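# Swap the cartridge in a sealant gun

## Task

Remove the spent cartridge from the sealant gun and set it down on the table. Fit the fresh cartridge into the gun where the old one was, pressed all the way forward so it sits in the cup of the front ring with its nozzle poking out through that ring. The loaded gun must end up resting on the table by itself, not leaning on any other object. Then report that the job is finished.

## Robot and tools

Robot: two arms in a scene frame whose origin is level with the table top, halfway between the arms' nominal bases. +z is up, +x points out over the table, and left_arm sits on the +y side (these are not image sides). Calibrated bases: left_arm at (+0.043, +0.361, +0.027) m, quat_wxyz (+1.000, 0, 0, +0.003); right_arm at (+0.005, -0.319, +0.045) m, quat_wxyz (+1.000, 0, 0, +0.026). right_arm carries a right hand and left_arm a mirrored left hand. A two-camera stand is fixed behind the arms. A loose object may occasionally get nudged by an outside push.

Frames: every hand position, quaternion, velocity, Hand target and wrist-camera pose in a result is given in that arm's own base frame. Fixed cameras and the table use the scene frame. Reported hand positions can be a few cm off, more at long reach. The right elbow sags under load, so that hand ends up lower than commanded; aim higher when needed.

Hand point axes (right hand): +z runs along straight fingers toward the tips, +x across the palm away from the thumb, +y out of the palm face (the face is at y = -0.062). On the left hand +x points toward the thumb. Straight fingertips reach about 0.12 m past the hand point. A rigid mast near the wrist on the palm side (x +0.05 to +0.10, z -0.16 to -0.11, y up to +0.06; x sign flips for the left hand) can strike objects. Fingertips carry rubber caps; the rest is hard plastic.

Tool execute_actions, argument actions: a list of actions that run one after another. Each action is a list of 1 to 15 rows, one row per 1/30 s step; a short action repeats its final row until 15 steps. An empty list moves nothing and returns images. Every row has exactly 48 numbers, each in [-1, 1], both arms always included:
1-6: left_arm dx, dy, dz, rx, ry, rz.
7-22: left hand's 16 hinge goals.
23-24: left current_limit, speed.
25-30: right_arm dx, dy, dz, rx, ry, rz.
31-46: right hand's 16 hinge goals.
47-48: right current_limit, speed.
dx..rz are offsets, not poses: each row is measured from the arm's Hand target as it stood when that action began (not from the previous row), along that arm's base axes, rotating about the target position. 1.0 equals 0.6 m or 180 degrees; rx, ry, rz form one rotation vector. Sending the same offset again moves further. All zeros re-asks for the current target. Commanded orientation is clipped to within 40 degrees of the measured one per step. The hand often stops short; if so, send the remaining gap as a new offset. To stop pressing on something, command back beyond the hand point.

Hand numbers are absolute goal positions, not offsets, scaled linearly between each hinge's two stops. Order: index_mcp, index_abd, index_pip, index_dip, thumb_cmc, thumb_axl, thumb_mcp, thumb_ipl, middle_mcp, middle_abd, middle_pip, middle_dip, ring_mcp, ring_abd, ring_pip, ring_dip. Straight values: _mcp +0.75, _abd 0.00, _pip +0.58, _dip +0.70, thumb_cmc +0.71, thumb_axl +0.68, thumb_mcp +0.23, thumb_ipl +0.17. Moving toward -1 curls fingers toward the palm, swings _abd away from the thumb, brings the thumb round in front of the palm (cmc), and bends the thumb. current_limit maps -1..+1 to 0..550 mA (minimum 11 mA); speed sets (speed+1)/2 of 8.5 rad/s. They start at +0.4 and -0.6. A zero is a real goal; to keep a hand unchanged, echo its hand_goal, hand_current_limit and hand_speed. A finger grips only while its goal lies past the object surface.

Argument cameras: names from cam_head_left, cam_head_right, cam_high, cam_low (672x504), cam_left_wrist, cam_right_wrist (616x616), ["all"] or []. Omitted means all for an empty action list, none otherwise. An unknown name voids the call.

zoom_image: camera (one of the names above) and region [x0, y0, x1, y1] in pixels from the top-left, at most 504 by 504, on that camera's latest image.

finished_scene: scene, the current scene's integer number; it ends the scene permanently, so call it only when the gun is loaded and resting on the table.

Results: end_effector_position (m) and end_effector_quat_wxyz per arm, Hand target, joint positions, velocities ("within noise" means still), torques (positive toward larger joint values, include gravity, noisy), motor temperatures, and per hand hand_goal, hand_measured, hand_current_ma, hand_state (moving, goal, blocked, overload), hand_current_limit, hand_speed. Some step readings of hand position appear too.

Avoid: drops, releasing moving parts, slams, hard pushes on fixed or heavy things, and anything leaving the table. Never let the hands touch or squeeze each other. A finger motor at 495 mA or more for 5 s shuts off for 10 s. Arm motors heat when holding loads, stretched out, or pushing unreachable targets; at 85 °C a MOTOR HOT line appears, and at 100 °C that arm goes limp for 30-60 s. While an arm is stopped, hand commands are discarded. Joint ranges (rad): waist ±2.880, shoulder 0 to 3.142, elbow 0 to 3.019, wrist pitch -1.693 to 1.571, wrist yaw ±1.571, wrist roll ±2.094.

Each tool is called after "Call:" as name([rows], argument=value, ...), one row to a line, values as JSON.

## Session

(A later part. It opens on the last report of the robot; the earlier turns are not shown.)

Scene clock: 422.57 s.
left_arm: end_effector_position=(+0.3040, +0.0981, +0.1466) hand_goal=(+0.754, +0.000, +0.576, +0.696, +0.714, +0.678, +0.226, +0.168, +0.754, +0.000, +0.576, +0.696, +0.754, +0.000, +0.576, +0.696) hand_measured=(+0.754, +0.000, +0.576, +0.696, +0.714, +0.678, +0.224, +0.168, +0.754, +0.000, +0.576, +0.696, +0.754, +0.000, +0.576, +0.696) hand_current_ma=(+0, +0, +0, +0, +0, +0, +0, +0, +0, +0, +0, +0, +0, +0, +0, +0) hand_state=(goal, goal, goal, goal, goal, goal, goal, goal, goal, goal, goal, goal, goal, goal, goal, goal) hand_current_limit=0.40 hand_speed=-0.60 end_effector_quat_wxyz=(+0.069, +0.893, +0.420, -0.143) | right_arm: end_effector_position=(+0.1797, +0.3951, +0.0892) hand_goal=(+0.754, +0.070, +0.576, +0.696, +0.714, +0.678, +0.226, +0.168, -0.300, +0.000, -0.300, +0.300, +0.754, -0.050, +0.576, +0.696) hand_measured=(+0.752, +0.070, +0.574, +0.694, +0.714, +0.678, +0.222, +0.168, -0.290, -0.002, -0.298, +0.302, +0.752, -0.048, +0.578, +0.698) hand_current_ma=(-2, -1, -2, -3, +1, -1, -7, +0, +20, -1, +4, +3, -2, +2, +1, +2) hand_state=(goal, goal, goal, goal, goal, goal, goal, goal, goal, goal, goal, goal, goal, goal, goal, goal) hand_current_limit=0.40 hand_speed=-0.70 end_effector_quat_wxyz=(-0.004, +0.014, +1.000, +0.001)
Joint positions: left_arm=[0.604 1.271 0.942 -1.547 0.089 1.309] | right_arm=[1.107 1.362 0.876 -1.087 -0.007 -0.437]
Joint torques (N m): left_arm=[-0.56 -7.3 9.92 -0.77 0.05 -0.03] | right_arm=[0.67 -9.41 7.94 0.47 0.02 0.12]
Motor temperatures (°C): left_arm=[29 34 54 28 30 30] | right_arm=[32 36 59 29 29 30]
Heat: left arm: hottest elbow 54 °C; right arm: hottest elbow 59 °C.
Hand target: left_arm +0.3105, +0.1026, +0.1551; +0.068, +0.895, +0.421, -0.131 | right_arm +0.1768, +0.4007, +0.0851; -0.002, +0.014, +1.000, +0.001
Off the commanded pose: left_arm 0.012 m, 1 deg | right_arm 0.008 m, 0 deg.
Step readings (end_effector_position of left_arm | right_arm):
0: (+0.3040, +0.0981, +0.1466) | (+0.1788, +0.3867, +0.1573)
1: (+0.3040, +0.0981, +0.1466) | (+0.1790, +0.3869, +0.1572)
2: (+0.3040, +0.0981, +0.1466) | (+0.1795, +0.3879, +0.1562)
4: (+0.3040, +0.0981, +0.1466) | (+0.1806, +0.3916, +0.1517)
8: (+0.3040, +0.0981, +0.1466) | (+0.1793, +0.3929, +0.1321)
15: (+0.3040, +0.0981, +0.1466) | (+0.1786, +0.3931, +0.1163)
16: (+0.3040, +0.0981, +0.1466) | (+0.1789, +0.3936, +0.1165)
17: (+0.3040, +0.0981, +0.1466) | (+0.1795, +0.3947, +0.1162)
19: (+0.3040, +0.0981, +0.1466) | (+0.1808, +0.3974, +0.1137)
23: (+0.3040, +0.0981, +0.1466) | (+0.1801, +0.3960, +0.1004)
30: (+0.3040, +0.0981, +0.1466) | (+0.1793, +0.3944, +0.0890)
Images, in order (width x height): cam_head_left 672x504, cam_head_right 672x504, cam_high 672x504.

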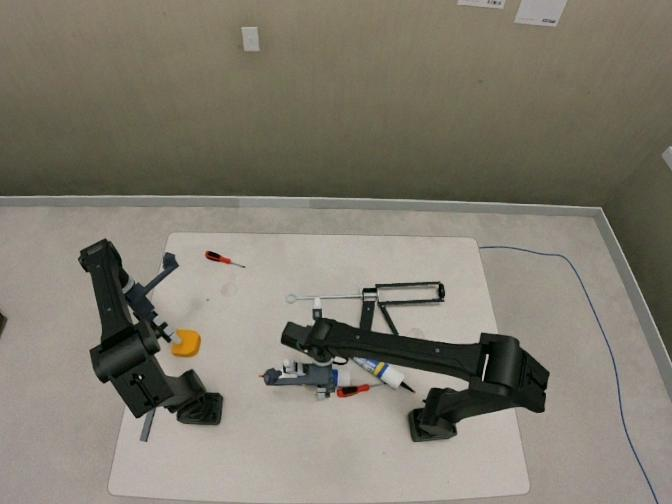

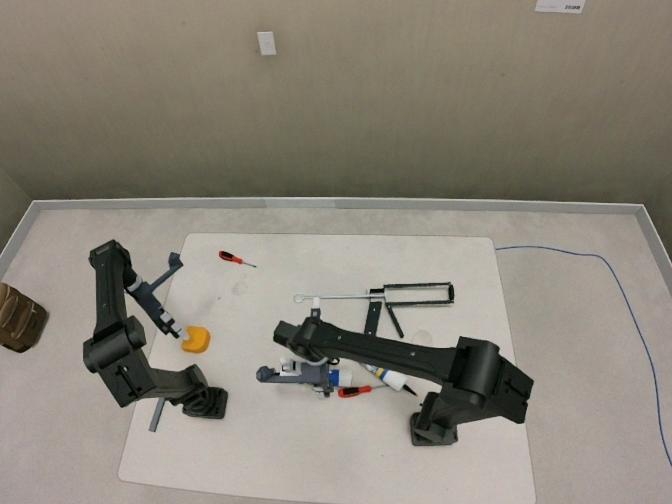

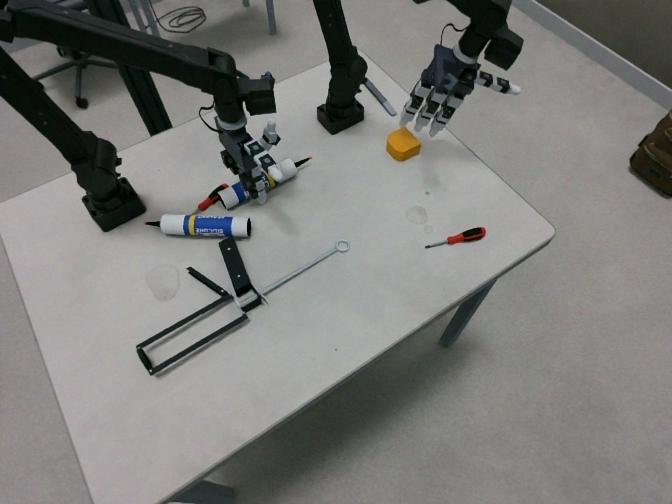

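Call:
execute_actions([
  [[0,0,0,0,0,0,0.754,0,0.576,0.696,0.714,0.678,0.226,0.168,0.754,0,0.576,0.696,0.754,0,0.576,0.696,0.4,-0.6,0,0,0,0,0,0,0.754,-0.36,0.576,0.696,0.714,0.678,0.226,0.168,-0.3,0,-0.3,0.3,0.754,0.4,0.576,0.696,0.6,-0.8]],
  [[0,0,0,0,0,0,0.754,0,0.576,0.696,0.714,0.678,0.226,0.168,0.754,0,0.576,0.696,0.754,0,0.576,0.696,0.4,-0.6,0,0,0.05,0,0,0,0.754,-0.36,0.576,0.696,0.714,0.678,0.226,0.168,-0.3,0,-0.3,0.3,0.754,0.4,0.576,0.696,0.7,-0.8]],
  [[0,0,0,0,0,0,0.754,0,0.576,0.696,0.714,0.678,0.226,0.168,0.754,0,0.576,0.696,0.754,0,0.576,0.696,0.4,-0.6,0,0,0.06,0,0,0,0.754,-0.36,0.576,0.696,0.714,0.678,0.226,0.168,-0.3,0,-0.3,0.3,0.754,0.4,0.576,0.696,0.7,-0.8]],
  [[0,0,0,0,0,0,0.754,0,0.576,0.696,0.714,0.678,0.226,0.168,0.754,0,0.576,0.696,0.754,0,0.576,0.696,0.4,-0.6,0,0,0.05,0,0,0,0.754,-0.36,0.576,0.696,0.714,0.678,0.226,0.168,-0.3,0,-0.3,0.3,0.754,0.4,0.576,0.696,0.7,-0.8]],
], cameras=["cam_head_left","cam_high","cam_low","cam_right_wrist"])

Call:
zoom_image(camera="cam_high", region=[180, 100, 340, 230])

Call:
zoom_image(camera="cam_low", region=[180, 190, 300, 270])

Scene clock: 435.83 s.
left_arm: end_effector_position=(+0.3040, +0.0981, +0.1466) hand_goal=(+0.754, +0.000, +0.576, +0.696, +0.714, +0.678, +0.226, +0.168, +0.754, +0.000, +0.576, +0.696, +0.754, +0.000, +0.576, +0.696) hand_measured=(+0.754, +0.000, +0.576, +0.696, +0.714, +0.678, +0.224, +0.168, +0.754, +0.000, +0.576, +0.696, +0.754, +0.000, +0.576, +0.696) hand_current_ma=(+0, +0, +0, +0, +0, +0, +0, +0, +0, +0, +0, +0, +0, +0, +0, +0) hand_state=(goal, goal, goal, goal, goal, goal, goal, goal, goal, goal, goal, goal, goal, goal, goal, goal) hand_current_limit=0.40 hand_speed=-0.60 end_effector_quat_wxyz=(+0.069, +0.893, +0.420, -0.143) | right_arm: end_effector_position=(+0.1733, +0.3813, +0.1469) hand_goal=(+0.754, -0.360, +0.576, +0.696, +0.714, +0.678, +0.226, +0.168, -0.300, +0.000, -0.300, +0.300, +0.754, +0.400, +0.576, +0.696) hand_measured=(+0.748, -0.116, +0.574, +0.696, +0.714, +0.678, +0.222, +0.168, -0.290, -0.002, -0.298, +0.302, +0.754, +0.148, +0.578, +0.698) hand_current_ma=(-12, +468, -2, +0, +1, -1, -7, +0, +20, -1, +4, +3, +1, -467, +3, +2) hand_state=(goal, blocked, goal, goal, goal, goal, goal, goal, goal, goal, goal, goal, goal, blocked, goal, goal) hand_current_limit=0.70 hand_speed=-0.80 end_effector_quat_wxyz=(-0.017, +0.014, +0.999, -0.029)
Joint positions: left_arm=[0.604 1.271 0.942 -1.547 0.089 1.309] | right_arm=[1.107 1.295 0.993 -1.335 -0.005 -0.436]
Joint torques (N m): left_arm=[-0.5 -7.47 9.91 -0.68 0.04 -0.04] | right_arm=[0.56 -11.16 12.67 -0.75 -0.09 0.12]
Motor temperatures (°C): left_arm=[29 34 54 28 30 30] | right_arm=[32 36 58 29 29 30]
Heat: left arm: hottest elbow 54 °C; right arm: hottest elbow 58 °C.
Hand target: left_arm +0.3105, +0.1026, +0.1551; +0.068, +0.895, +0.421, -0.131 | right_arm +0.1768, +0.4006, +0.1810; -0.002, +0.014, +1.000, +0.001
Off the commanded pose: left_arm 0.012 m, 1 deg | right_arm 0.039 m, 4 deg.
Step readings (end_effector_position of left_arm | right_arm):
0: (+0.3040, +0.0981, +0.1466) | (+0.1797, +0.3951, +0.0892)
1: (+0.3040, +0.0981, +0.1466) | (+0.1797, +0.3951, +0.0892)
2: (+0.3040, +0.0981, +0.1466) | (+0.1797, +0.3951, +0.0892)
4: (+0.3040, +0.0981, +0.1466) | (+0.1797, +0.3951, +0.0892)
8: (+0.3040, +0.0981, +0.1466) | (+0.1800, +0.3951, +0.0893)
15: (+0.3040, +0.0981, +0.1466) | (+0.1803, +0.3952, +0.0893)
16: (+0.3040, +0.0981, +0.1466) | (+0.1803, +0.3952, +0.0893)
17: (+0.3040, +0.0981, +0.1466) | (+0.1802, +0.3949, +0.0892)
19: (+0.3040, +0.0981, +0.1466) | (+0.1788, +0.3921, +0.0881)
23: (+0.3040, +0.0981, +0.1466) | (+0.1757, +0.3859, +0.0863)
30: (+0.3040, +0.0981, +0.1466) | (+0.1738, +0.3822, +0.0852)
31: (+0.3040, +0.0981, +0.1466) | (+0.1736, +0.3818, +0.0853)
32: (+0.3040, +0.0981, +0.1466) | (+0.1730, +0.3805, +0.0860)
34: (+0.3040, +0.0981, +0.1466) | (+0.1718, +0.3781, +0.0897)
38: (+0.3040, +0.0981, +0.1466) | (+0.1708, +0.3763, +0.1054)
45: (+0.3040, +0.0981, +0.1466) | (+0.1736, +0.3818, +0.1214)
46: (+0.3040, +0.0981, +0.1466) | (+0.1735, +0.3817, +0.1215)
47: (+0.3040, +0.0981, +0.1466) | (+0.1729, +0.3805, +0.1220)
49: (+0.3040, +0.0981, +0.1466) | (+0.1720, +0.3786, +0.1244)
53: (+0.3040, +0.0981, +0.1466) | (+0.1716, +0.3778, +0.1349)
60: (+0.3040, +0.0981, +0.1466) | (+0.1738, +0.3822, +0.1472)
Images, in order (width x height): cam_head_left 672x504, cam_high 672x504, cam_low 672x504, cam_right_wrist 616x616.

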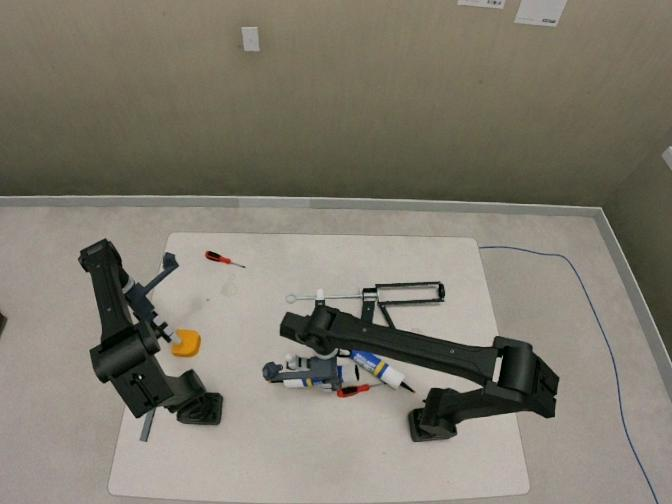

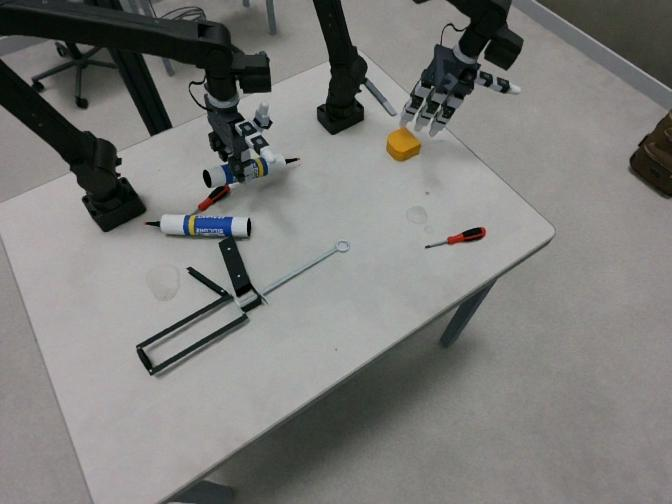

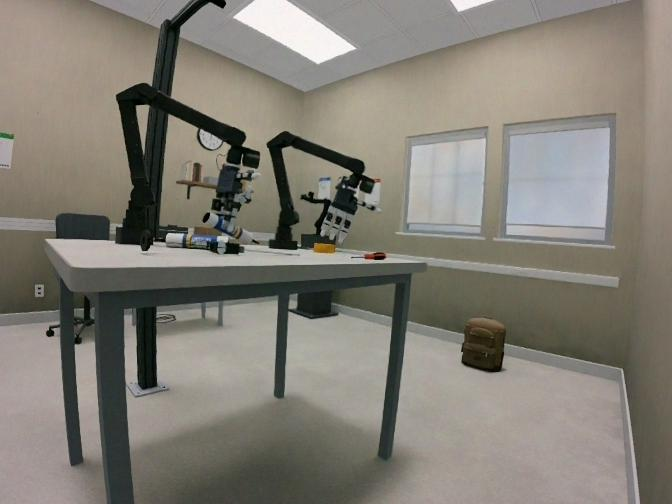

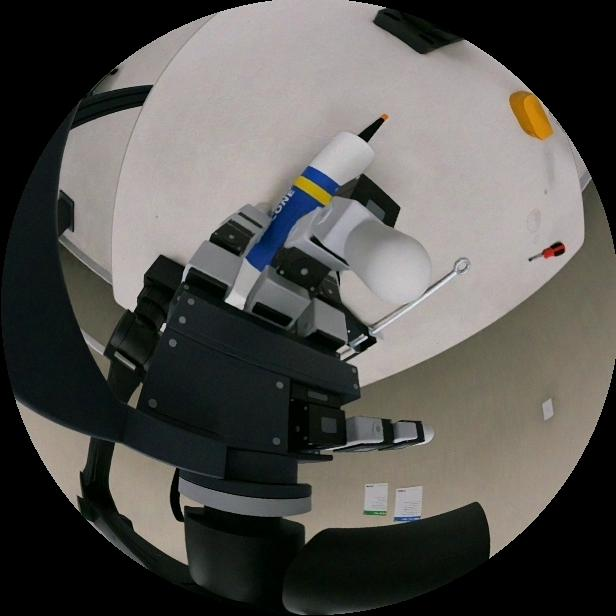

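Scaled by 3.150 from the camera's 672x504 image, which has a finer 960x720 frame.

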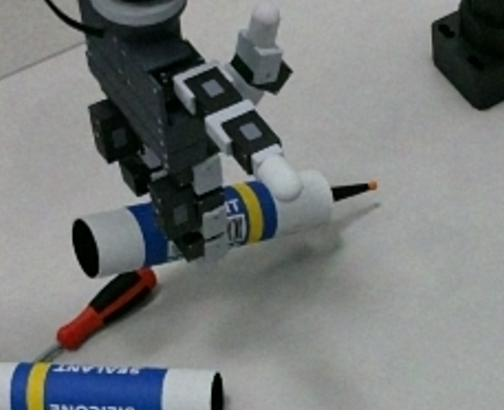

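Scaled by 4.200 from the camera's 672x504 image, which has a finer 960x720 frame.

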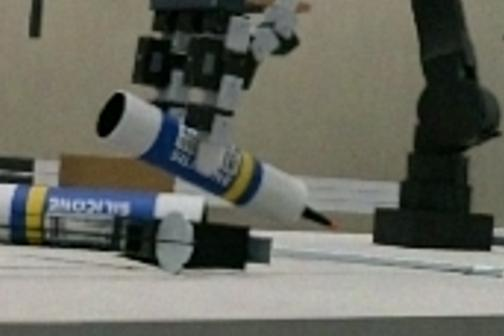

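Call:
execute_actions([
  [[0,0,0,0,0,0,0.754,0,0.576,0.696,0.714,0.678,0.226,0.168,0.754,0,0.576,0.696,0.754,0,0.576,0.696,0.4,-0.6,0,0,0.07,0,0,0,0.754,-0.36,0.576,0.696,0.714,0.678,0.226,0.168,-0.3,0,-0.3,0.3,0.754,0.4,0.576,0.696,0.7,-0.8]],
  [[0,0,0,0,0,0,0.754,0,0.576,0.696,0.714,0.678,0.226,0.168,0.754,0,0.576,0.696,0.754,0,0.576,0.696,0.4,-0.6,0,0,0.07,0,0,0,0.754,-0.36,0.576,0.696,0.714,0.678,0.226,0.168,-0.3,0,-0.3,0.3,0.754,0.4,0.576,0.696,0.7,-0.8]],
], cameras=["cam_low","cam_high"])

Call:
zoom_image(camera="cam_low", region=[180, 160, 300, 250])

Scene clock: 447.70 s.
left_arm: end_effector_position=(+0.3040, +0.0981, +0.1466) hand_goal=(+0.754, +0.000, +0.576, +0.696, +0.714, +0.678, +0.226, +0.168, +0.754, +0.000, +0.576, +0.696, +0.754, +0.000, +0.576, +0.696) hand_measured=(+0.754, +0.000, +0.576, +0.696, +0.714, +0.678, +0.224, +0.168, +0.754, +0.000, +0.576, +0.696, +0.754, +0.000, +0.576, +0.696) hand_current_ma=(+0, +0, +0, +0, +0, +0, +0, +0, +0, +0, +0, +0, +0, +0, +0, +0) hand_state=(goal, goal, goal, goal, goal, goal, goal, goal, goal, goal, goal, goal, goal, goal, goal, goal) hand_current_limit=0.40 hand_speed=-0.60 end_effector_quat_wxyz=(+0.069, +0.893, +0.420, -0.143) | right_arm: end_effector_position=(+0.1760, +0.3866, +0.2310) hand_goal=(+0.754, -0.360, +0.576, +0.696, +0.714, +0.678, +0.226, +0.168, -0.300, +0.000, -0.300, +0.300, +0.754, +0.400, +0.576, +0.696) hand_measured=(+0.750, -0.116, +0.576, +0.696, +0.714, +0.678, +0.222, +0.168, -0.290, -0.002, -0.298, +0.302, +0.754, +0.148, +0.578, +0.698) hand_current_ma=(-8, +467, +0, +1, +1, -1, -7, +0, +20, -1, +4, +3, +0, -467, +4, +3) hand_state=(goal, blocked, goal, goal, goal, goal, goal, goal, goal, goal, goal, goal, goal, blocked, goal, goal) hand_current_limit=0.70 hand_speed=-0.80 end_effector_quat_wxyz=(-0.016, +0.014, +0.999, -0.028)
Joint positions: left_arm=[0.604 1.271 0.942 -1.547 0.089 1.309] | right_arm=[1.107 1.266 1.191 -1.559 -0.005 -0.436]
Joint torques (N m): left_arm=[-0.44 -7.47 9.94 -0.75 0.05 -0.03] | right_arm=[0.56 -10.34 13.23 -0.87 -0.06 0.11]
Motor temperatures (°C): left_arm=[29 34 54 28 30 30] | right_arm=[32 36 62 29 29 30]
Heat: left arm: hottest elbow 54 °C; right arm: hottest elbow 62 °C.
Hand target: left_arm +0.3105, +0.1026, +0.1551; +0.068, +0.895, +0.421, -0.131 | right_arm +0.1769, +0.4007, +0.2650; -0.002, +0.014, +1.000, +0.001
Off the commanded pose: left_arm 0.012 m, 1 deg | right_arm 0.037 m, 4 deg.
Step readings (end_effector_position of left_arm | right_arm):
0: (+0.3040, +0.0981, +0.1466) | (+0.1733, +0.3813, +0.1469)
1: (+0.3040, +0.0981, +0.1466) | (+0.1733, +0.3812, +0.1472)
2: (+0.3040, +0.0981, +0.1466) | (+0.1727, +0.3801, +0.1480)
4: (+0.3040, +0.0981, +0.1466) | (+0.1719, +0.3785, +0.1530)
8: (+0.3040, +0.0981, +0.1466) | (+0.1726, +0.3799, +0.1722)
15: (+0.3040, +0.0981, +0.1466) | (+0.1755, +0.3857, +0.1920)
16: (+0.3040, +0.0981, +0.1466) | (+0.1753, +0.3853, +0.1921)
17: (+0.3040, +0.0981, +0.1466) | (+0.1746, +0.3838, +0.1927)
19: (+0.3040, +0.0981, +0.1466) | (+0.1733, +0.3814, +0.1979)
23: (+0.3040, +0.0981, +0.1466) | (+0.1739, +0.3825, +0.2160)
30: (+0.3040, +0.0981, +0.1466) | (+0.1767, +0.3881, +0.2315)
Images, in order (width x height): cam_high 672x504, cam_low 672x504.

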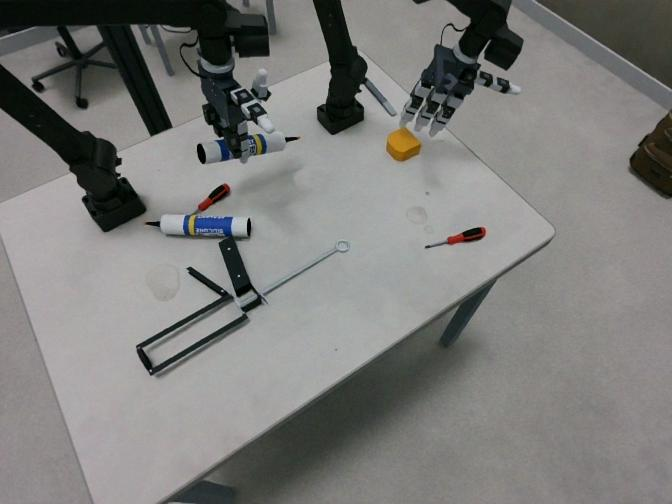

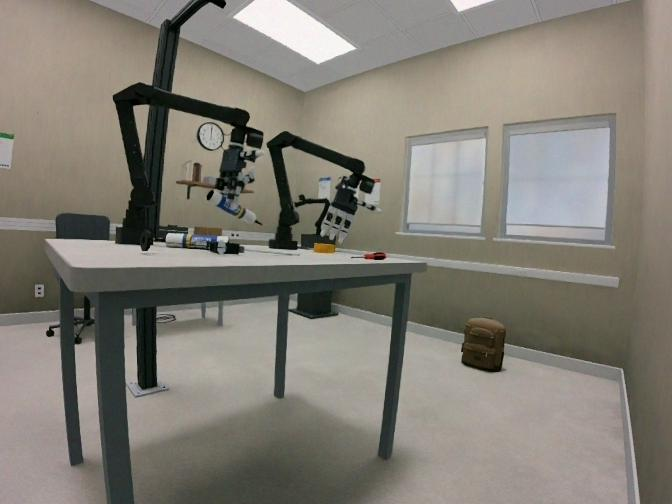

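Scaled by 4.200 from the camera's 672x504 image, which has a finer 960x720 frame.

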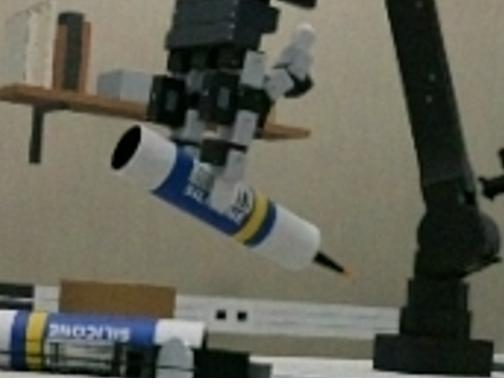

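Call:
execute_actions([
  [[0,0,0,0,0,0,0.754,0,0.576,0.696,0.714,0.678,0.226,0.168,0.754,0,0.576,0.696,0.754,0,0.576,0.696,0.4,-0.6,0.035,-0.0485,0.05,0,0,-0.0831,0.754,-0.36,0.576,0.696,0.714,0.678,0.226,0.168,-0.3,0,-0.3,0.3,0.754,0.4,0.576,0.696,0.7,-0.8]],
  [[0,0,0,0,0,0,0.754,0,0.576,0.696,0.714,0.678,0.226,0.168,0.754,0,0.576,0.696,0.754,0,0.576,0.696,0.4,-0.6,0.035,-0.0485,0.03,0,0,-0.0831,0.754,-0.36,0.576,0.696,0.714,0.678,0.226,0.168,-0.3,0,-0.3,0.3,0.754,0.4,0.576,0.696,0.7,-0.8]],
  [[0,0,0,0,0,0,0.754,0,0.576,0.696,0.714,0.678,0.226,0.168,0.754,0,0.576,0.696,0.754,0,0.576,0.696,0.4,-0.6,0.035,-0.0485,0,0,0,-0.0831,0.754,-0.36,0.576,0.696,0.714,0.678,0.226,0.168,-0.3,0,-0.3,0.3,0.754,0.4,0.576,0.696,0.7,-0.8]],
  [[0,0,0,0,0,0,0.754,0,0.576,0.696,0.714,0.678,0.226,0.168,0.754,0,0.576,0.696,0.754,0,0.576,0.696,0.4,-0.6,0.035,-0.0485,0,0,0,-0.0831,0.754,-0.36,0.576,0.696,0.714,0.678,0.226,0.168,-0.3,0,-0.3,0.3,0.754,0.4,0.576,0.696,0.7,-0.8]],
  [[0,0,0,0,0,0,0.754,0,0.576,0.696,0.714,0.678,0.226,0.168,0.754,0,0.576,0.696,0.754,0,0.576,0.696,0.4,-0.6,0.035,-0.0485,0,0,0,-0.0831,0.754,-0.36,0.576,0.696,0.714,0.678,0.226,0.168,-0.3,0,-0.3,0.3,0.754,0.4,0.576,0.696,0.7,-0.8]],
  [[0,0,0,0,0,0,0.754,0,0.576,0.696,0.714,0.678,0.226,0.168,0.754,0,0.576,0.696,0.754,0,0.576,0.696,0.4,-0.6,0.035,-0.0485,0,0,0,-0.0831,0.754,-0.36,0.576,0.696,0.714,0.678,0.226,0.168,-0.3,0,-0.3,0.3,0.754,0.4,0.576,0.696,0.7,-0.8]],
], cameras=["cam_low","cam_high","cam_head_left"])

Scene clock: 478.63 s.
left_arm: end_effector_position=(+0.3040, +0.0981, +0.1466) hand_goal=(+0.754, +0.000, +0.576, +0.696, +0.714, +0.678, +0.226, +0.168, +0.754, +0.000, +0.576, +0.696, +0.754, +0.000, +0.576, +0.696) hand_measured=(+0.754, +0.000, +0.576, +0.696, +0.714, +0.678, +0.224, +0.168, +0.754, +0.000, +0.576, +0.696, +0.754, +0.000, +0.576, +0.696) hand_current_ma=(+0, +0, +0, +0, +0, +0, +0, +0, +0, +0, +0, +0, +0, +0, +0, +0) hand_state=(goal, goal, goal, goal, goal, goal, goal, goal, goal, goal, goal, goal, goal, goal, goal, goal) hand_current_limit=0.40 hand_speed=-0.60 end_effector_quat_wxyz=(+0.069, +0.893, +0.420, -0.143) | right_arm: end_effector_position=(+0.2920, +0.2207, +0.2851) hand_goal=(+0.754, -0.360, +0.576, +0.696, +0.714, +0.678, +0.226, +0.168, -0.300, +0.000, -0.300, +0.300, +0.754, +0.400, +0.576, +0.696) hand_measured=(+0.750, -0.116, +0.574, +0.696, +0.714, +0.678, +0.222, +0.168, -0.290, -0.002, -0.298, +0.302, +0.756, +0.148, +0.578, +0.698) hand_current_ma=(-10, +468, -1, +1, +0, -1, -7, +0, +20, -1, +4, +3, +2, -467, +4, +4) hand_state=(goal, blocked, goal, goal, goal, goal, goal, goal, goal, goal, goal, goal, goal, blocked, goal, goal) hand_current_limit=0.70 hand_speed=-0.80 end_effector_quat_wxyz=(+0.000, +0.705, +0.708, -0.023)
Joint positions: left_arm=[0.604 1.271 0.942 -1.547 0.089 1.309] | right_arm=[0.865 1.204 1.272 -1.684 -0.003 0.861]
Joint torques (N m): left_arm=[-0.5 -7.53 9.89 -0.72 0.05 -0.03] | right_arm=[-1.67 -8.35 13.67 -0.83 0.14 0.14]
Motor temperatures (°C): left_arm=[29 34 54 28 30 30] | right_arm=[32 36 64 29 28 30]
Heat: left arm: hottest elbow 54 °C; right arm: hottest elbow 64 °C.
Hand target: left_arm +0.3105, +0.1026, +0.1551; +0.068, +0.895, +0.421, -0.131 | right_arm +0.3028, +0.2261, +0.3131; -0.001, +0.715, +0.699, +0.002
Off the commanded pose: left_arm 0.012 m, 1 deg | right_arm 0.031 m, 3 deg.
joint sent to its limit (right arm) — joint 4 (wrist pitch), lower limit. The joint targets still meet the commanded pose.
Step readings (end_effector_position of left_arm | right_arm):
0: (+0.3040, +0.0981, +0.1466) | (+0.1760, +0.3866, +0.2310)
1: (+0.3040, +0.0981, +0.1466) | (+0.1761, +0.3863, +0.2309)
2: (+0.3040, +0.0981, +0.1466) | (+0.1762, +0.3848, +0.2312)
4: (+0.3040, +0.0981, +0.1466) | (+0.1772, +0.3800, +0.2323)
8: (+0.3040, +0.0981, +0.1466) | (+0.1790, +0.3689, +0.2423)
15: (+0.3040, +0.0981, +0.1466) | (+0.1846, +0.3652, +0.2609)
16: (+0.3040, +0.0981, +0.1466) | (+0.1855, +0.3651, +0.2617)
17: (+0.3040, +0.0981, +0.1466) | (+0.1872, +0.3633, +0.2619)
19: (+0.3040, +0.0981, +0.1466) | (+0.1911, +0.3577, +0.2623)
23: (+0.3040, +0.0981, +0.1466) | (+0.1991, +0.3449, +0.2656)
30: (+0.3040, +0.0981, +0.1466) | (+0.2061, +0.3386, +0.2747)
31: (+0.3040, +0.0981, +0.1466) | (+0.2069, +0.3383, +0.2752)
32: (+0.3040, +0.0981, +0.1466) | (+0.2088, +0.3366, +0.2754)
34: (+0.3040, +0.0981, +0.1466) | (+0.2132, +0.3323, +0.2760)
38: (+0.3040, +0.0981, +0.1466) | (+0.2238, +0.3212, +0.2788)
45: (+0.3040, +0.0981, +0.1466) | (+0.2301, +0.3136, +0.2803)
46: (+0.3040, +0.0981, +0.1466) | (+0.2305, +0.3129, +0.2803)
47: (+0.3040, +0.0981, +0.1466) | (+0.2323, +0.3109, +0.2803)
49: (+0.3040, +0.0981, +0.1466) | (+0.2362, +0.3058, +0.2802)
53: (+0.3040, +0.0981, +0.1466) | (+0.2462, +0.2935, +0.2804)
60: (+0.3040, +0.0981, +0.1466) | (+0.2518, +0.2850, +0.2808)
61: (+0.3040, +0.0981, +0.1466) | (+0.2521, +0.2843, +0.2808)
62: (+0.3040, +0.0981, +0.1466) | (+0.2537, +0.2819, +0.2808)
64: (+0.3040, +0.0981, +0.1466) | (+0.2568, +0.2759, +0.2807)
68: (+0.3040, +0.0981, +0.1466) | (+0.2661, +0.2613, +0.2809)
75: (+0.3040, +0.0981, +0.1466) | (+0.2708, +0.2516, +0.2814)
76: (+0.3040, +0.0981, +0.1466) | (+0.2710, +0.2509, +0.2816)
77: (+0.3040, +0.0981, +0.1466) | (+0.2722, +0.2484, +0.2818)
79: (+0.3040, +0.0981, +0.1466) | (+0.2751, +0.2430, +0.2825)
83: (+0.3040, +0.0981, +0.1466) | (+0.2861, +0.2297, +0.2856)
90: (+0.3040, +0.0981, +0.1466) | (+0.2922, +0.2220, +0.2855)
Images, in order (width x height): cam_head_left 672x504, cam_high 672x504, cam_low 672x504.

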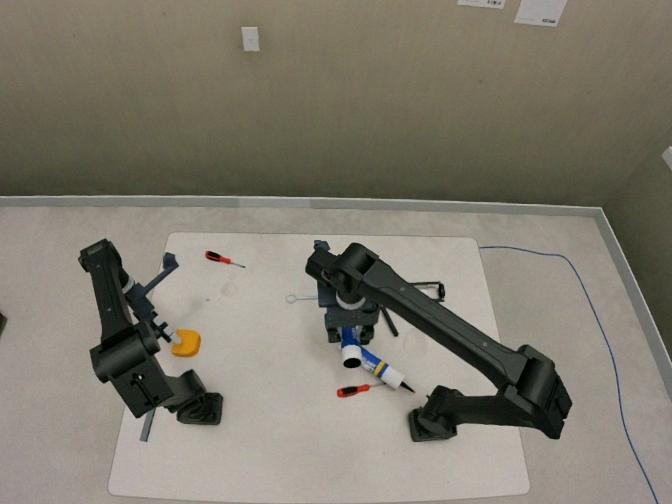

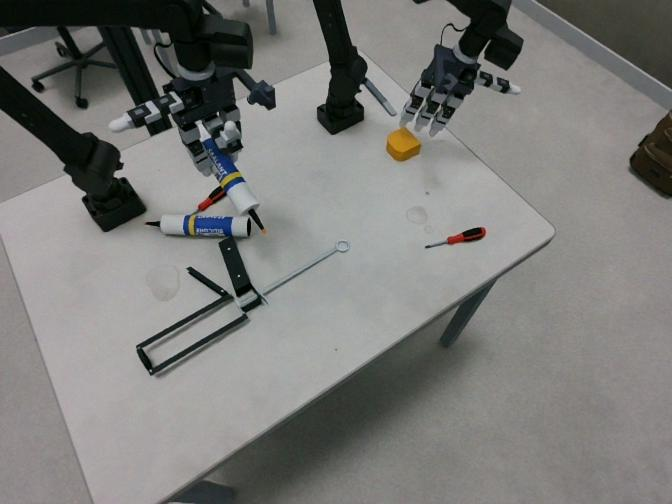

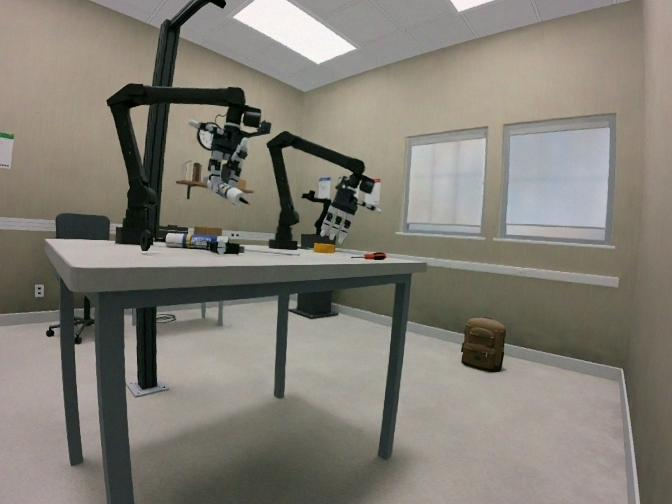

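Call:
execute_actions([
  [[0,0,0,0,0,0,0.754,0,0.576,0.696,0.714,0.678,0.226,0.168,0.754,0,0.576,0.696,0.754,0,0.576,0.696,0.4,-0.6,0.035,-0.0485,-0.01,0,0,-0.0831,0.754,-0.36,0.576,0.696,0.714,0.678,0.226,0.168,-0.3,0,-0.3,0.3,0.754,0.4,0.576,0.696,0.7,-0.8]],
  [[0,0,0,0,0,0,0.754,0,0.576,0.696,0.714,0.678,0.226,0.168,0.754,0,0.576,0.696,0.754,0,0.576,0.696,0.4,-0.6,0.035,-0.0485,-0.01,0,0,-0.0831,0.754,-0.36,0.576,0.696,0.714,0.678,0.226,0.168,-0.3,0,-0.3,0.3,0.754,0.4,0.576,0.696,0.7,-0.8]],
  [[0,0,0,0,0,0,0.754,0,0.576,0.696,0.714,0.678,0.226,0.168,0.754,0,0.576,0.696,0.754,0,0.576,0.696,0.4,-0.6,0.035,-0.0485,-0.01,0,0,-0.0831,0.754,-0.36,0.576,0.696,0.714,0.678,0.226,0.168,-0.3,0,-0.3,0.3,0.754,0.4,0.576,0.696,0.7,-0.8]],
  [[0,0,0,0,0,0,0.754,0,0.576,0.696,0.714,0.678,0.226,0.168,0.754,0,0.576,0.696,0.754,0,0.576,0.696,0.4,-0.6,0.035,-0.0485,-0.01,0,0,-0.0831,0.754,-0.36,0.576,0.696,0.714,0.678,0.226,0.168,-0.3,0,-0.3,0.3,0.754,0.4,0.576,0.696,0.7,-0.8]],
  [[0,0,0,0,0,0,0.754,0,0.576,0.696,0.714,0.678,0.226,0.168,0.754,0,0.576,0.696,0.754,0,0.576,0.696,0.4,-0.6,0.035,-0.0485,-0.01,0,0,-0.0831,0.754,-0.36,0.576,0.696,0.714,0.678,0.226,0.168,-0.3,0,-0.3,0.3,0.754,0.4,0.576,0.696,0.7,-0.8]],
  [[0,0,0,0,0,0,0.754,0,0.576,0.696,0.714,0.678,0.226,0.168,0.754,0,0.576,0.696,0.754,0,0.576,0.696,0.4,-0.6,0.035,-0.0485,-0.01,0,0,-0.0831,0.754,-0.36,0.576,0.696,0.714,0.678,0.226,0.168,-0.3,0,-0.3,0.3,0.754,0.4,0.576,0.696,0.7,-0.8]],
], cameras=["cam_low","cam_high","cam_head_left","cam_head_right"])

Call:
zoom_image(camera="cam_low", region=[130, 160, 270, 270])

Call:
zoom_image(camera="cam_high", region=[110, 230, 290, 390])

Call:
zoom_image(camera="cam_head_left", region=[340, 230, 480, 350])

Scene clock: 495.80 s.
left_arm: end_effector_position=(+0.3040, +0.0981, +0.1466) hand_goal=(+0.754, +0.000, +0.576, +0.696, +0.714, +0.678, +0.226, +0.168, +0.754, +0.000, +0.576, +0.696, +0.754, +0.000, +0.576, +0.696) hand_measured=(+0.754, +0.000, +0.576, +0.696, +0.714, +0.678, +0.224, +0.168, +0.754, +0.000, +0.576, +0.696, +0.754, +0.000, +0.576, +0.696) hand_current_ma=(+0, +0, +0, +0, +0, +0, +0, +0, +0, +0, +0, +0, +0, +0, +0, +0) hand_state=(goal, goal, goal, goal, goal, goal, goal, goal, goal, goal, goal, goal, goal, goal, goal, goal) hand_current_limit=0.40 hand_speed=-0.60 end_effector_quat_wxyz=(+0.069, +0.893, +0.420, -0.143) | right_arm: end_effector_position=(+0.4145, +0.0465, +0.2541) hand_goal=(+0.754, -0.360, +0.576, +0.696, +0.714, +0.678, +0.226, +0.168, -0.300, +0.000, -0.300, +0.300, +0.754, +0.400, +0.576, +0.696) hand_measured=(+0.754, -0.116, +0.578, +0.698, +0.714, +0.678, +0.222, +0.168, -0.290, -0.002, -0.298, +0.302, +0.760, +0.148, +0.580, +0.700) hand_current_ma=(+0, +468, +2, +4, +0, -1, -7, +0, +20, -1, +4, +3, +15, -467, +8, +8) hand_state=(goal, blocked, goal, goal, goal, goal, goal, goal, goal, goal, goal, goal, goal, blocked, goal, goal) hand_current_limit=0.70 hand_speed=-0.80 end_effector_quat_wxyz=(+0.009, +1.000, -0.001, -0.028)
Joint positions: left_arm=[0.604 1.271 0.942 -1.547 0.089 1.309] | right_arm=[0.293 1.57 1.542 -1.602 0 1.865]
Joint torques (N m): left_arm=[-0.62 -7.41 9.91 -0.72 0.05 -0.04] | right_arm=[-0.62 -15.27 13.29 -0.69 0.13 0.13]
Motor temperatures (°C): left_arm=[29 34 54 28 30 30] | right_arm=[32 36 67 29 29 30]
Heat: left arm: hottest elbow 54 °C; right arm: hottest elbow 67 °C.
Hand target: left_arm +0.3105, +0.1026, +0.1551; +0.068, +0.895, +0.421, -0.131 | right_arm +0.4288, +0.0515, +0.2770; +0.001, +1.000, -0.009, +0.002
Off the commanded pose: left_arm 0.012 m, 1 deg | right_arm 0.028 m, 4 deg.
Step readings (end_effector_position of left_arm | right_arm):
0: (+0.3040, +0.0981, +0.1466) | (+0.2920, +0.2206, +0.2851)
1: (+0.3040, +0.0981, +0.1466) | (+0.2920, +0.2203, +0.2851)
2: (+0.3040, +0.0981, +0.1466) | (+0.2930, +0.2181, +0.2849)
4: (+0.3040, +0.0981, +0.1466) | (+0.2953, +0.2129, +0.2843)
8: (+0.3040, +0.0981, +0.1466) | (+0.3052, +0.1979, +0.2820)
15: (+0.3040, +0.0981, +0.1466) | (+0.3103, +0.1893, +0.2784)
16: (+0.3040, +0.0981, +0.1466) | (+0.3103, +0.1888, +0.2784)
17: (+0.3040, +0.0981, +0.1466) | (+0.3112, +0.1869, +0.2787)
19: (+0.3040, +0.0981, +0.1466) | (+0.3136, +0.1825, +0.2792)
23: (+0.3040, +0.0981, +0.1466) | (+0.3250, +0.1685, +0.2781)
30: (+0.3040, +0.0981, +0.1466) | (+0.3311, +0.1607, +0.2738)
31: (+0.3040, +0.0981, +0.1466) | (+0.3308, +0.1603, +0.2736)
32: (+0.3040, +0.0981, +0.1466) | (+0.3316, +0.1585, +0.2738)
34: (+0.3040, +0.0981, +0.1466) | (+0.3339, +0.1545, +0.2740)
38: (+0.3040, +0.0981, +0.1466) | (+0.3458, +0.1405, +0.2732)
45: (+0.3040, +0.0981, +0.1466) | (+0.3522, +0.1320, +0.2687)
46: (+0.3040, +0.0981, +0.1466) | (+0.3519, +0.1317, +0.2687)
47: (+0.3040, +0.0981, +0.1466) | (+0.3523, +0.1300, +0.2691)
49: (+0.3040, +0.0981, +0.1466) | (+0.3546, +0.1270, +0.2695)
53: (+0.3040, +0.0981, +0.1466) | (+0.3670, +0.1132, +0.2690)
60: (+0.3040, +0.0981, +0.1466) | (+0.3734, +0.1030, +0.2638)
61: (+0.3040, +0.0981, +0.1466) | (+0.3731, +0.1032, +0.2637)
62: (+0.3040, +0.0981, +0.1466) | (+0.3733, +0.1017, +0.2639)
64: (+0.3040, +0.0981, +0.1466) | (+0.3755, +0.0995, +0.2647)
68: (+0.3040, +0.0981, +0.1466) | (+0.3885, +0.0863, +0.2644)
75: (+0.3040, +0.0981, +0.1466) | (+0.3946, +0.0741, +0.2588)
76: (+0.3040, +0.0981, +0.1466) | (+0.3942, +0.0744, +0.2587)
77: (+0.3040, +0.0981, +0.1466) | (+0.3943, +0.0734, +0.2588)
79: (+0.3040, +0.0981, +0.1466) | (+0.3969, +0.0722, +0.2597)
83: (+0.3040, +0.0981, +0.1466) | (+0.4100, +0.0596, +0.2597)
90: (+0.3040, +0.0981, +0.1466) | (+0.4153, +0.0453, +0.2537)
Images, in order (width x height): cam_head_left 672x504, cam_head_right 672x504, cam_high 672x504, cam_low 672x504.

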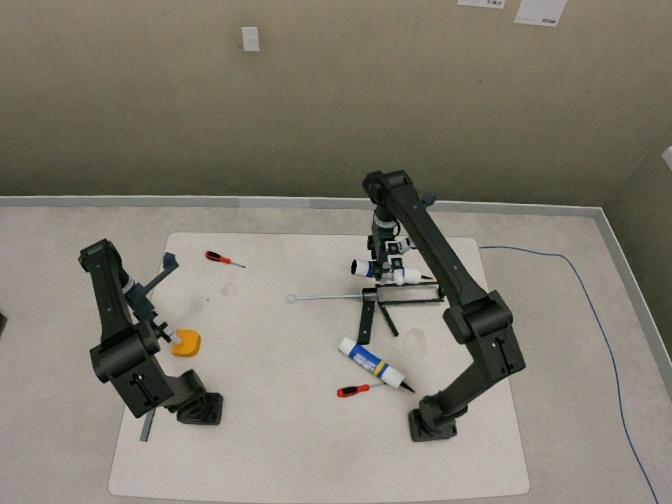

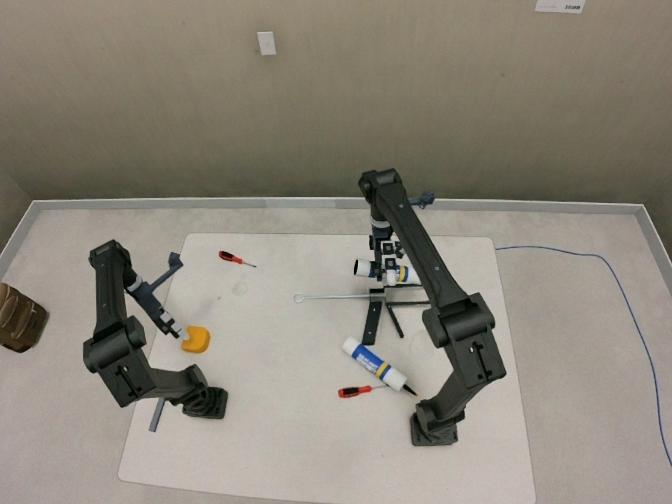

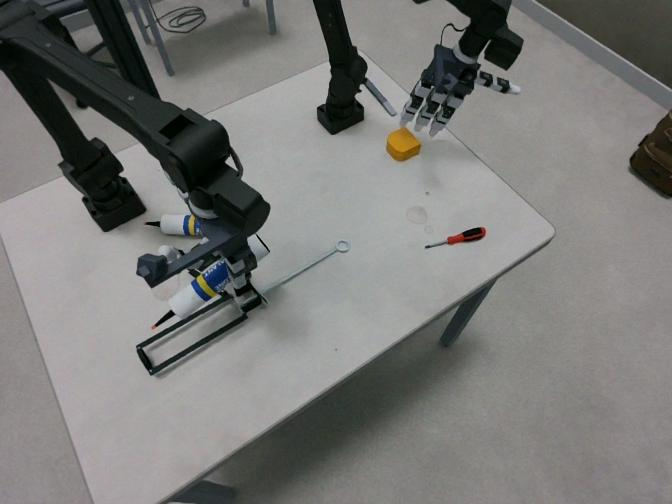

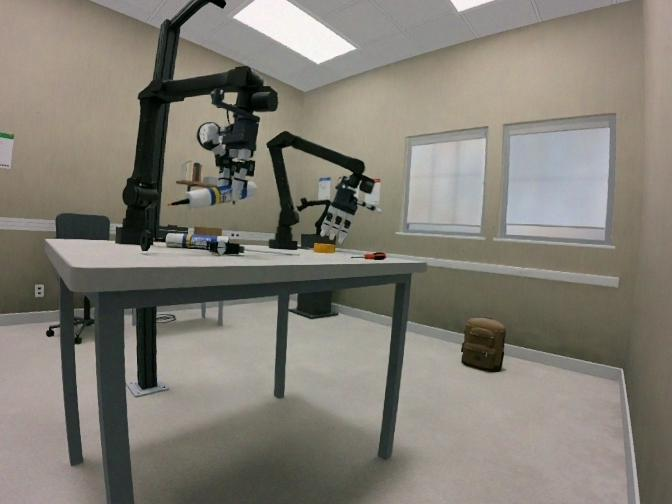

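Scaled by 3.600 from the camera's 672x504 image, which has a finer 960x720 frame.

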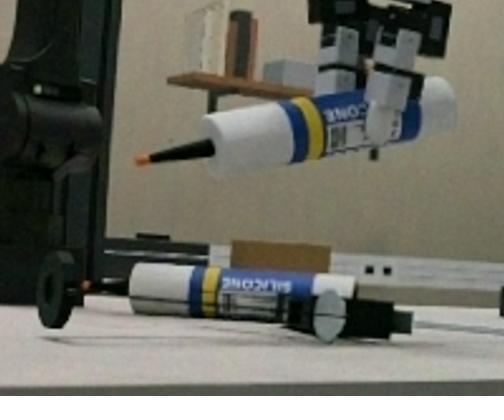

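Scaled by 2.800 from the camera's 672x504 image, which has a finer 960x720 frame.

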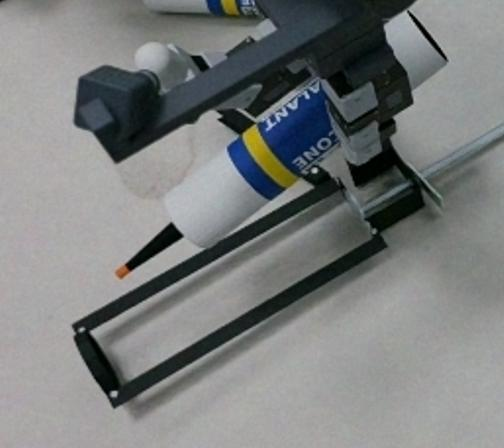

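Scaled by 3.600 from the camera's 672x504 image, which has a finer 960x720 frame.

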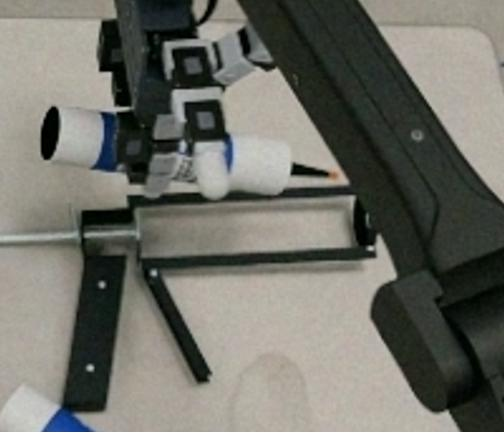

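Call:
execute_actions([
  [[0,0,0,0,0,0,0.754,0,0.576,0.696,0.714,0.678,0.226,0.168,0.754,0,0.576,0.696,0.754,0,0.576,0.696,0.4,-0.6,0,-0.012,-0.055,-0.011,-0.009,0,0.754,-0.36,0.576,0.696,0.714,0.678,0.226,0.168,-0.3,0,-0.3,0.3,0.754,0.4,0.576,0.696,0.7,-0.8]],
  [[0,0,0,0,0,0,0.754,0,0.576,0.696,0.714,0.678,0.226,0.168,0.754,0,0.576,0.696,0.754,0,0.576,0.696,0.4,-0.6,0,-0.012,-0.055,-0.011,-0.009,0,0.754,-0.36,0.576,0.696,0.714,0.678,0.226,0.168,-0.3,0,-0.3,0.3,0.754,0.4,0.576,0.696,0.7,-0.8]],
], cameras=["cam_low","cam_high","cam_head_left","cam_head_right"])

Call:
zoom_image(camera="cam_low", region=[130, 160, 270, 270])

Call:
zoom_image(camera="cam_high", region=[120, 260, 270, 390])

Call:
zoom_image(camera="cam_head_left", region=[350, 240, 470, 340])

Scene clock: 540.83 s.
left_arm: end_effector_position=(+0.3040, +0.0981, +0.1466) hand_goal=(+0.754, +0.000, +0.576, +0.696, +0.714, +0.678, +0.226, +0.168, +0.754, +0.000, +0.576, +0.696, +0.754, +0.000, +0.576, +0.696) hand_measured=(+0.754, +0.000, +0.576, +0.696, +0.714, +0.678, +0.224, +0.168, +0.754, +0.000, +0.576, +0.696, +0.754, +0.000, +0.576, +0.696) hand_current_ma=(+0, +0, +0, +0, +0, +0, +0, +0, +0, +0, +0, +0, +0, +0, +0, +0) hand_state=(goal, goal, goal, goal, goal, goal, goal, goal, goal, goal, goal, goal, goal, goal, goal, goal) hand_current_limit=0.40 hand_speed=-0.60 end_effector_quat_wxyz=(+0.069, +0.893, +0.420, -0.143) | right_arm: end_effector_position=(+0.4229, +0.0350, +0.1990) hand_goal=(+0.754, -0.360, +0.576, +0.696, +0.714, +0.678, +0.226, +0.168, -0.300, +0.000, -0.300, +0.300, +0.754, +0.400, +0.576, +0.696) hand_measured=(+0.756, -0.116, +0.578, +0.698, +0.714, +0.678, +0.222, +0.168, -0.290, -0.002, -0.298, +0.302, +0.764, +0.148, +0.582, +0.700) hand_current_ma=(+4, +468, +2, +4, +0, -1, -8, +0, +20, -1, +4, +3, +21, -467, +10, +8) hand_state=(goal, blocked, goal, goal, goal, goal, goal, goal, goal, goal, goal, goal, goal, blocked, goal, goal) hand_current_limit=0.70 hand_speed=-0.80 end_effector_quat_wxyz=(+0.039, +0.999, -0.002, +0.009)
Joint positions: left_arm=[0.604 1.271 0.942 -1.547 0.089 1.309] | right_arm=[0.293 1.564 1.381 -1.392 0.08 1.868]
Joint torques (N m): left_arm=[-0.56 -7.47 9.89 -0.75 0.05 -0.04] | right_arm=[-0.67 -16.44 9.85 0.06 0.34 0.11]
Motor temperatures (°C): left_arm=[29 33 55 28 30 30] | right_arm=[32 36 73 29 29 30]
Heat: left arm: hottest elbow 55 °C; right arm: hottest elbow 73 °C.
Hand target: left_arm +0.3105, +0.1026, +0.1551; +0.068, +0.895, +0.421, -0.131 | right_arm +0.4288, +0.0371, +0.2111; +0.035, +0.999, -0.009, +0.031
Off the commanded pose: left_arm 0.012 m, 1 deg | right_arm 0.014 m, 3 deg.
Step readings (end_effector_position of left_arm | right_arm):
0: (+0.3040, +0.0981, +0.1466) | (+0.4145, +0.0465, +0.2541)
1: (+0.3040, +0.0981, +0.1466) | (+0.4146, +0.0464, +0.2542)
2: (+0.3040, +0.0981, +0.1466) | (+0.4163, +0.0462, +0.2541)
4: (+0.3040, +0.0981, +0.1466) | (+0.4210, +0.0447, +0.2519)
8: (+0.3040, +0.0981, +0.1466) | (+0.4272, +0.0439, +0.2414)
15: (+0.3040, +0.0981, +0.1466) | (+0.4241, +0.0426, +0.2337)
16: (+0.3040, +0.0981, +0.1466) | (+0.4243, +0.0424, +0.2333)
17: (+0.3040, +0.0981, +0.1466) | (+0.4251, +0.0417, +0.2313)
19: (+0.3040, +0.0981, +0.1466) | (+0.4271, +0.0393, +0.2245)
23: (+0.3040, +0.0981, +0.1466) | (+0.4244, +0.0362, +0.2061)
30: (+0.3040, +0.0981, +0.1466) | (+0.4216, +0.0347, +0.1992)
Images, in order (width x height): cam_head_left 672x504, cam_head_right 672x504, cam_high 672x504, cam_low 672x504.

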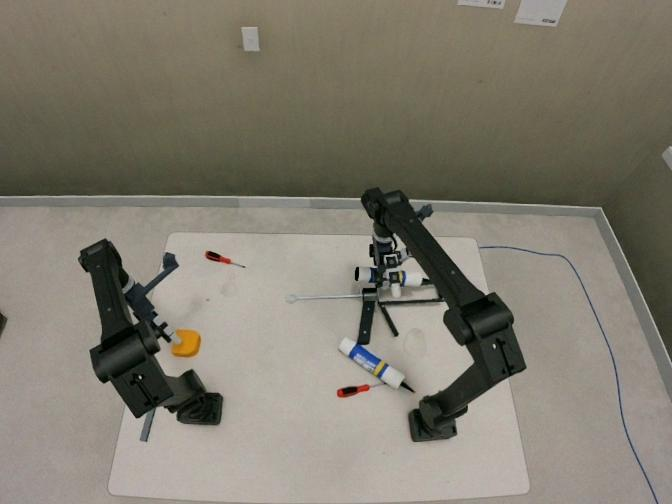

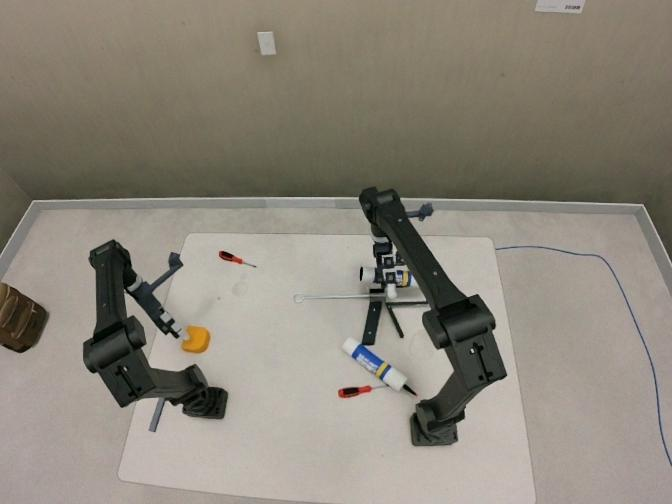

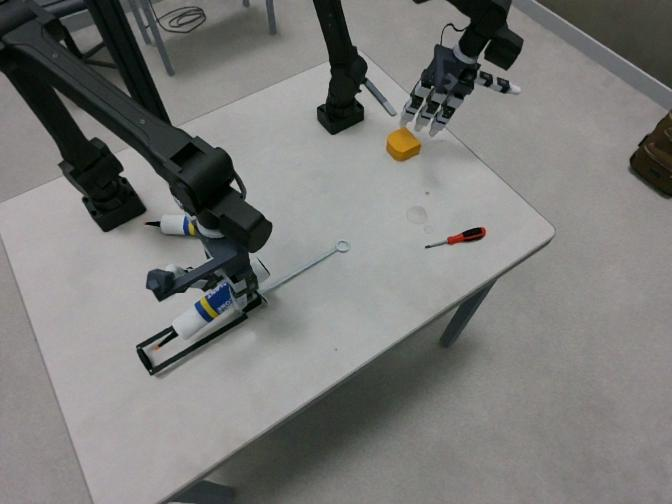

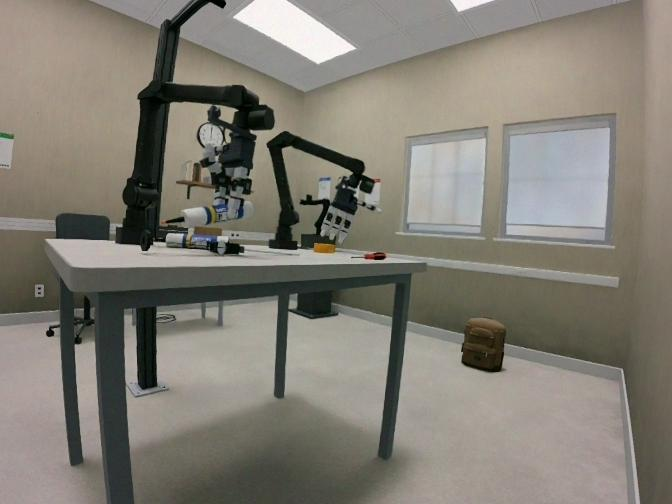

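Scaled by 3.600 from the camera's 672x504 image, which has a finer 960x720 frame.

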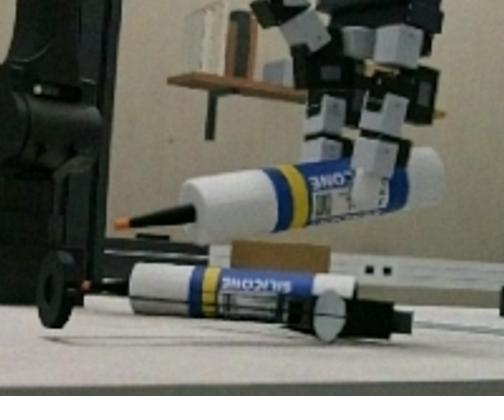

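Scaled by 3.360 from the camera's 672x504 image, which has a finer 960x720 frame.

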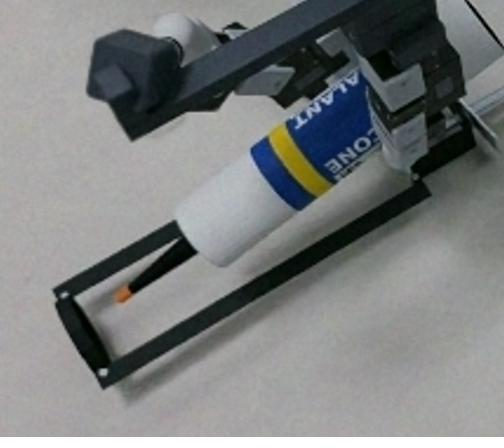

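Scaled by 4.200 from the camera's 672x504 image, which has a finer 960x720 frame.

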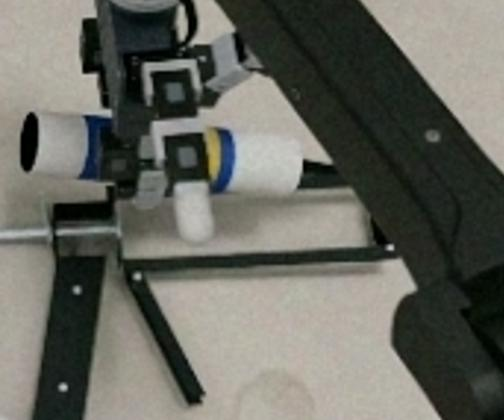

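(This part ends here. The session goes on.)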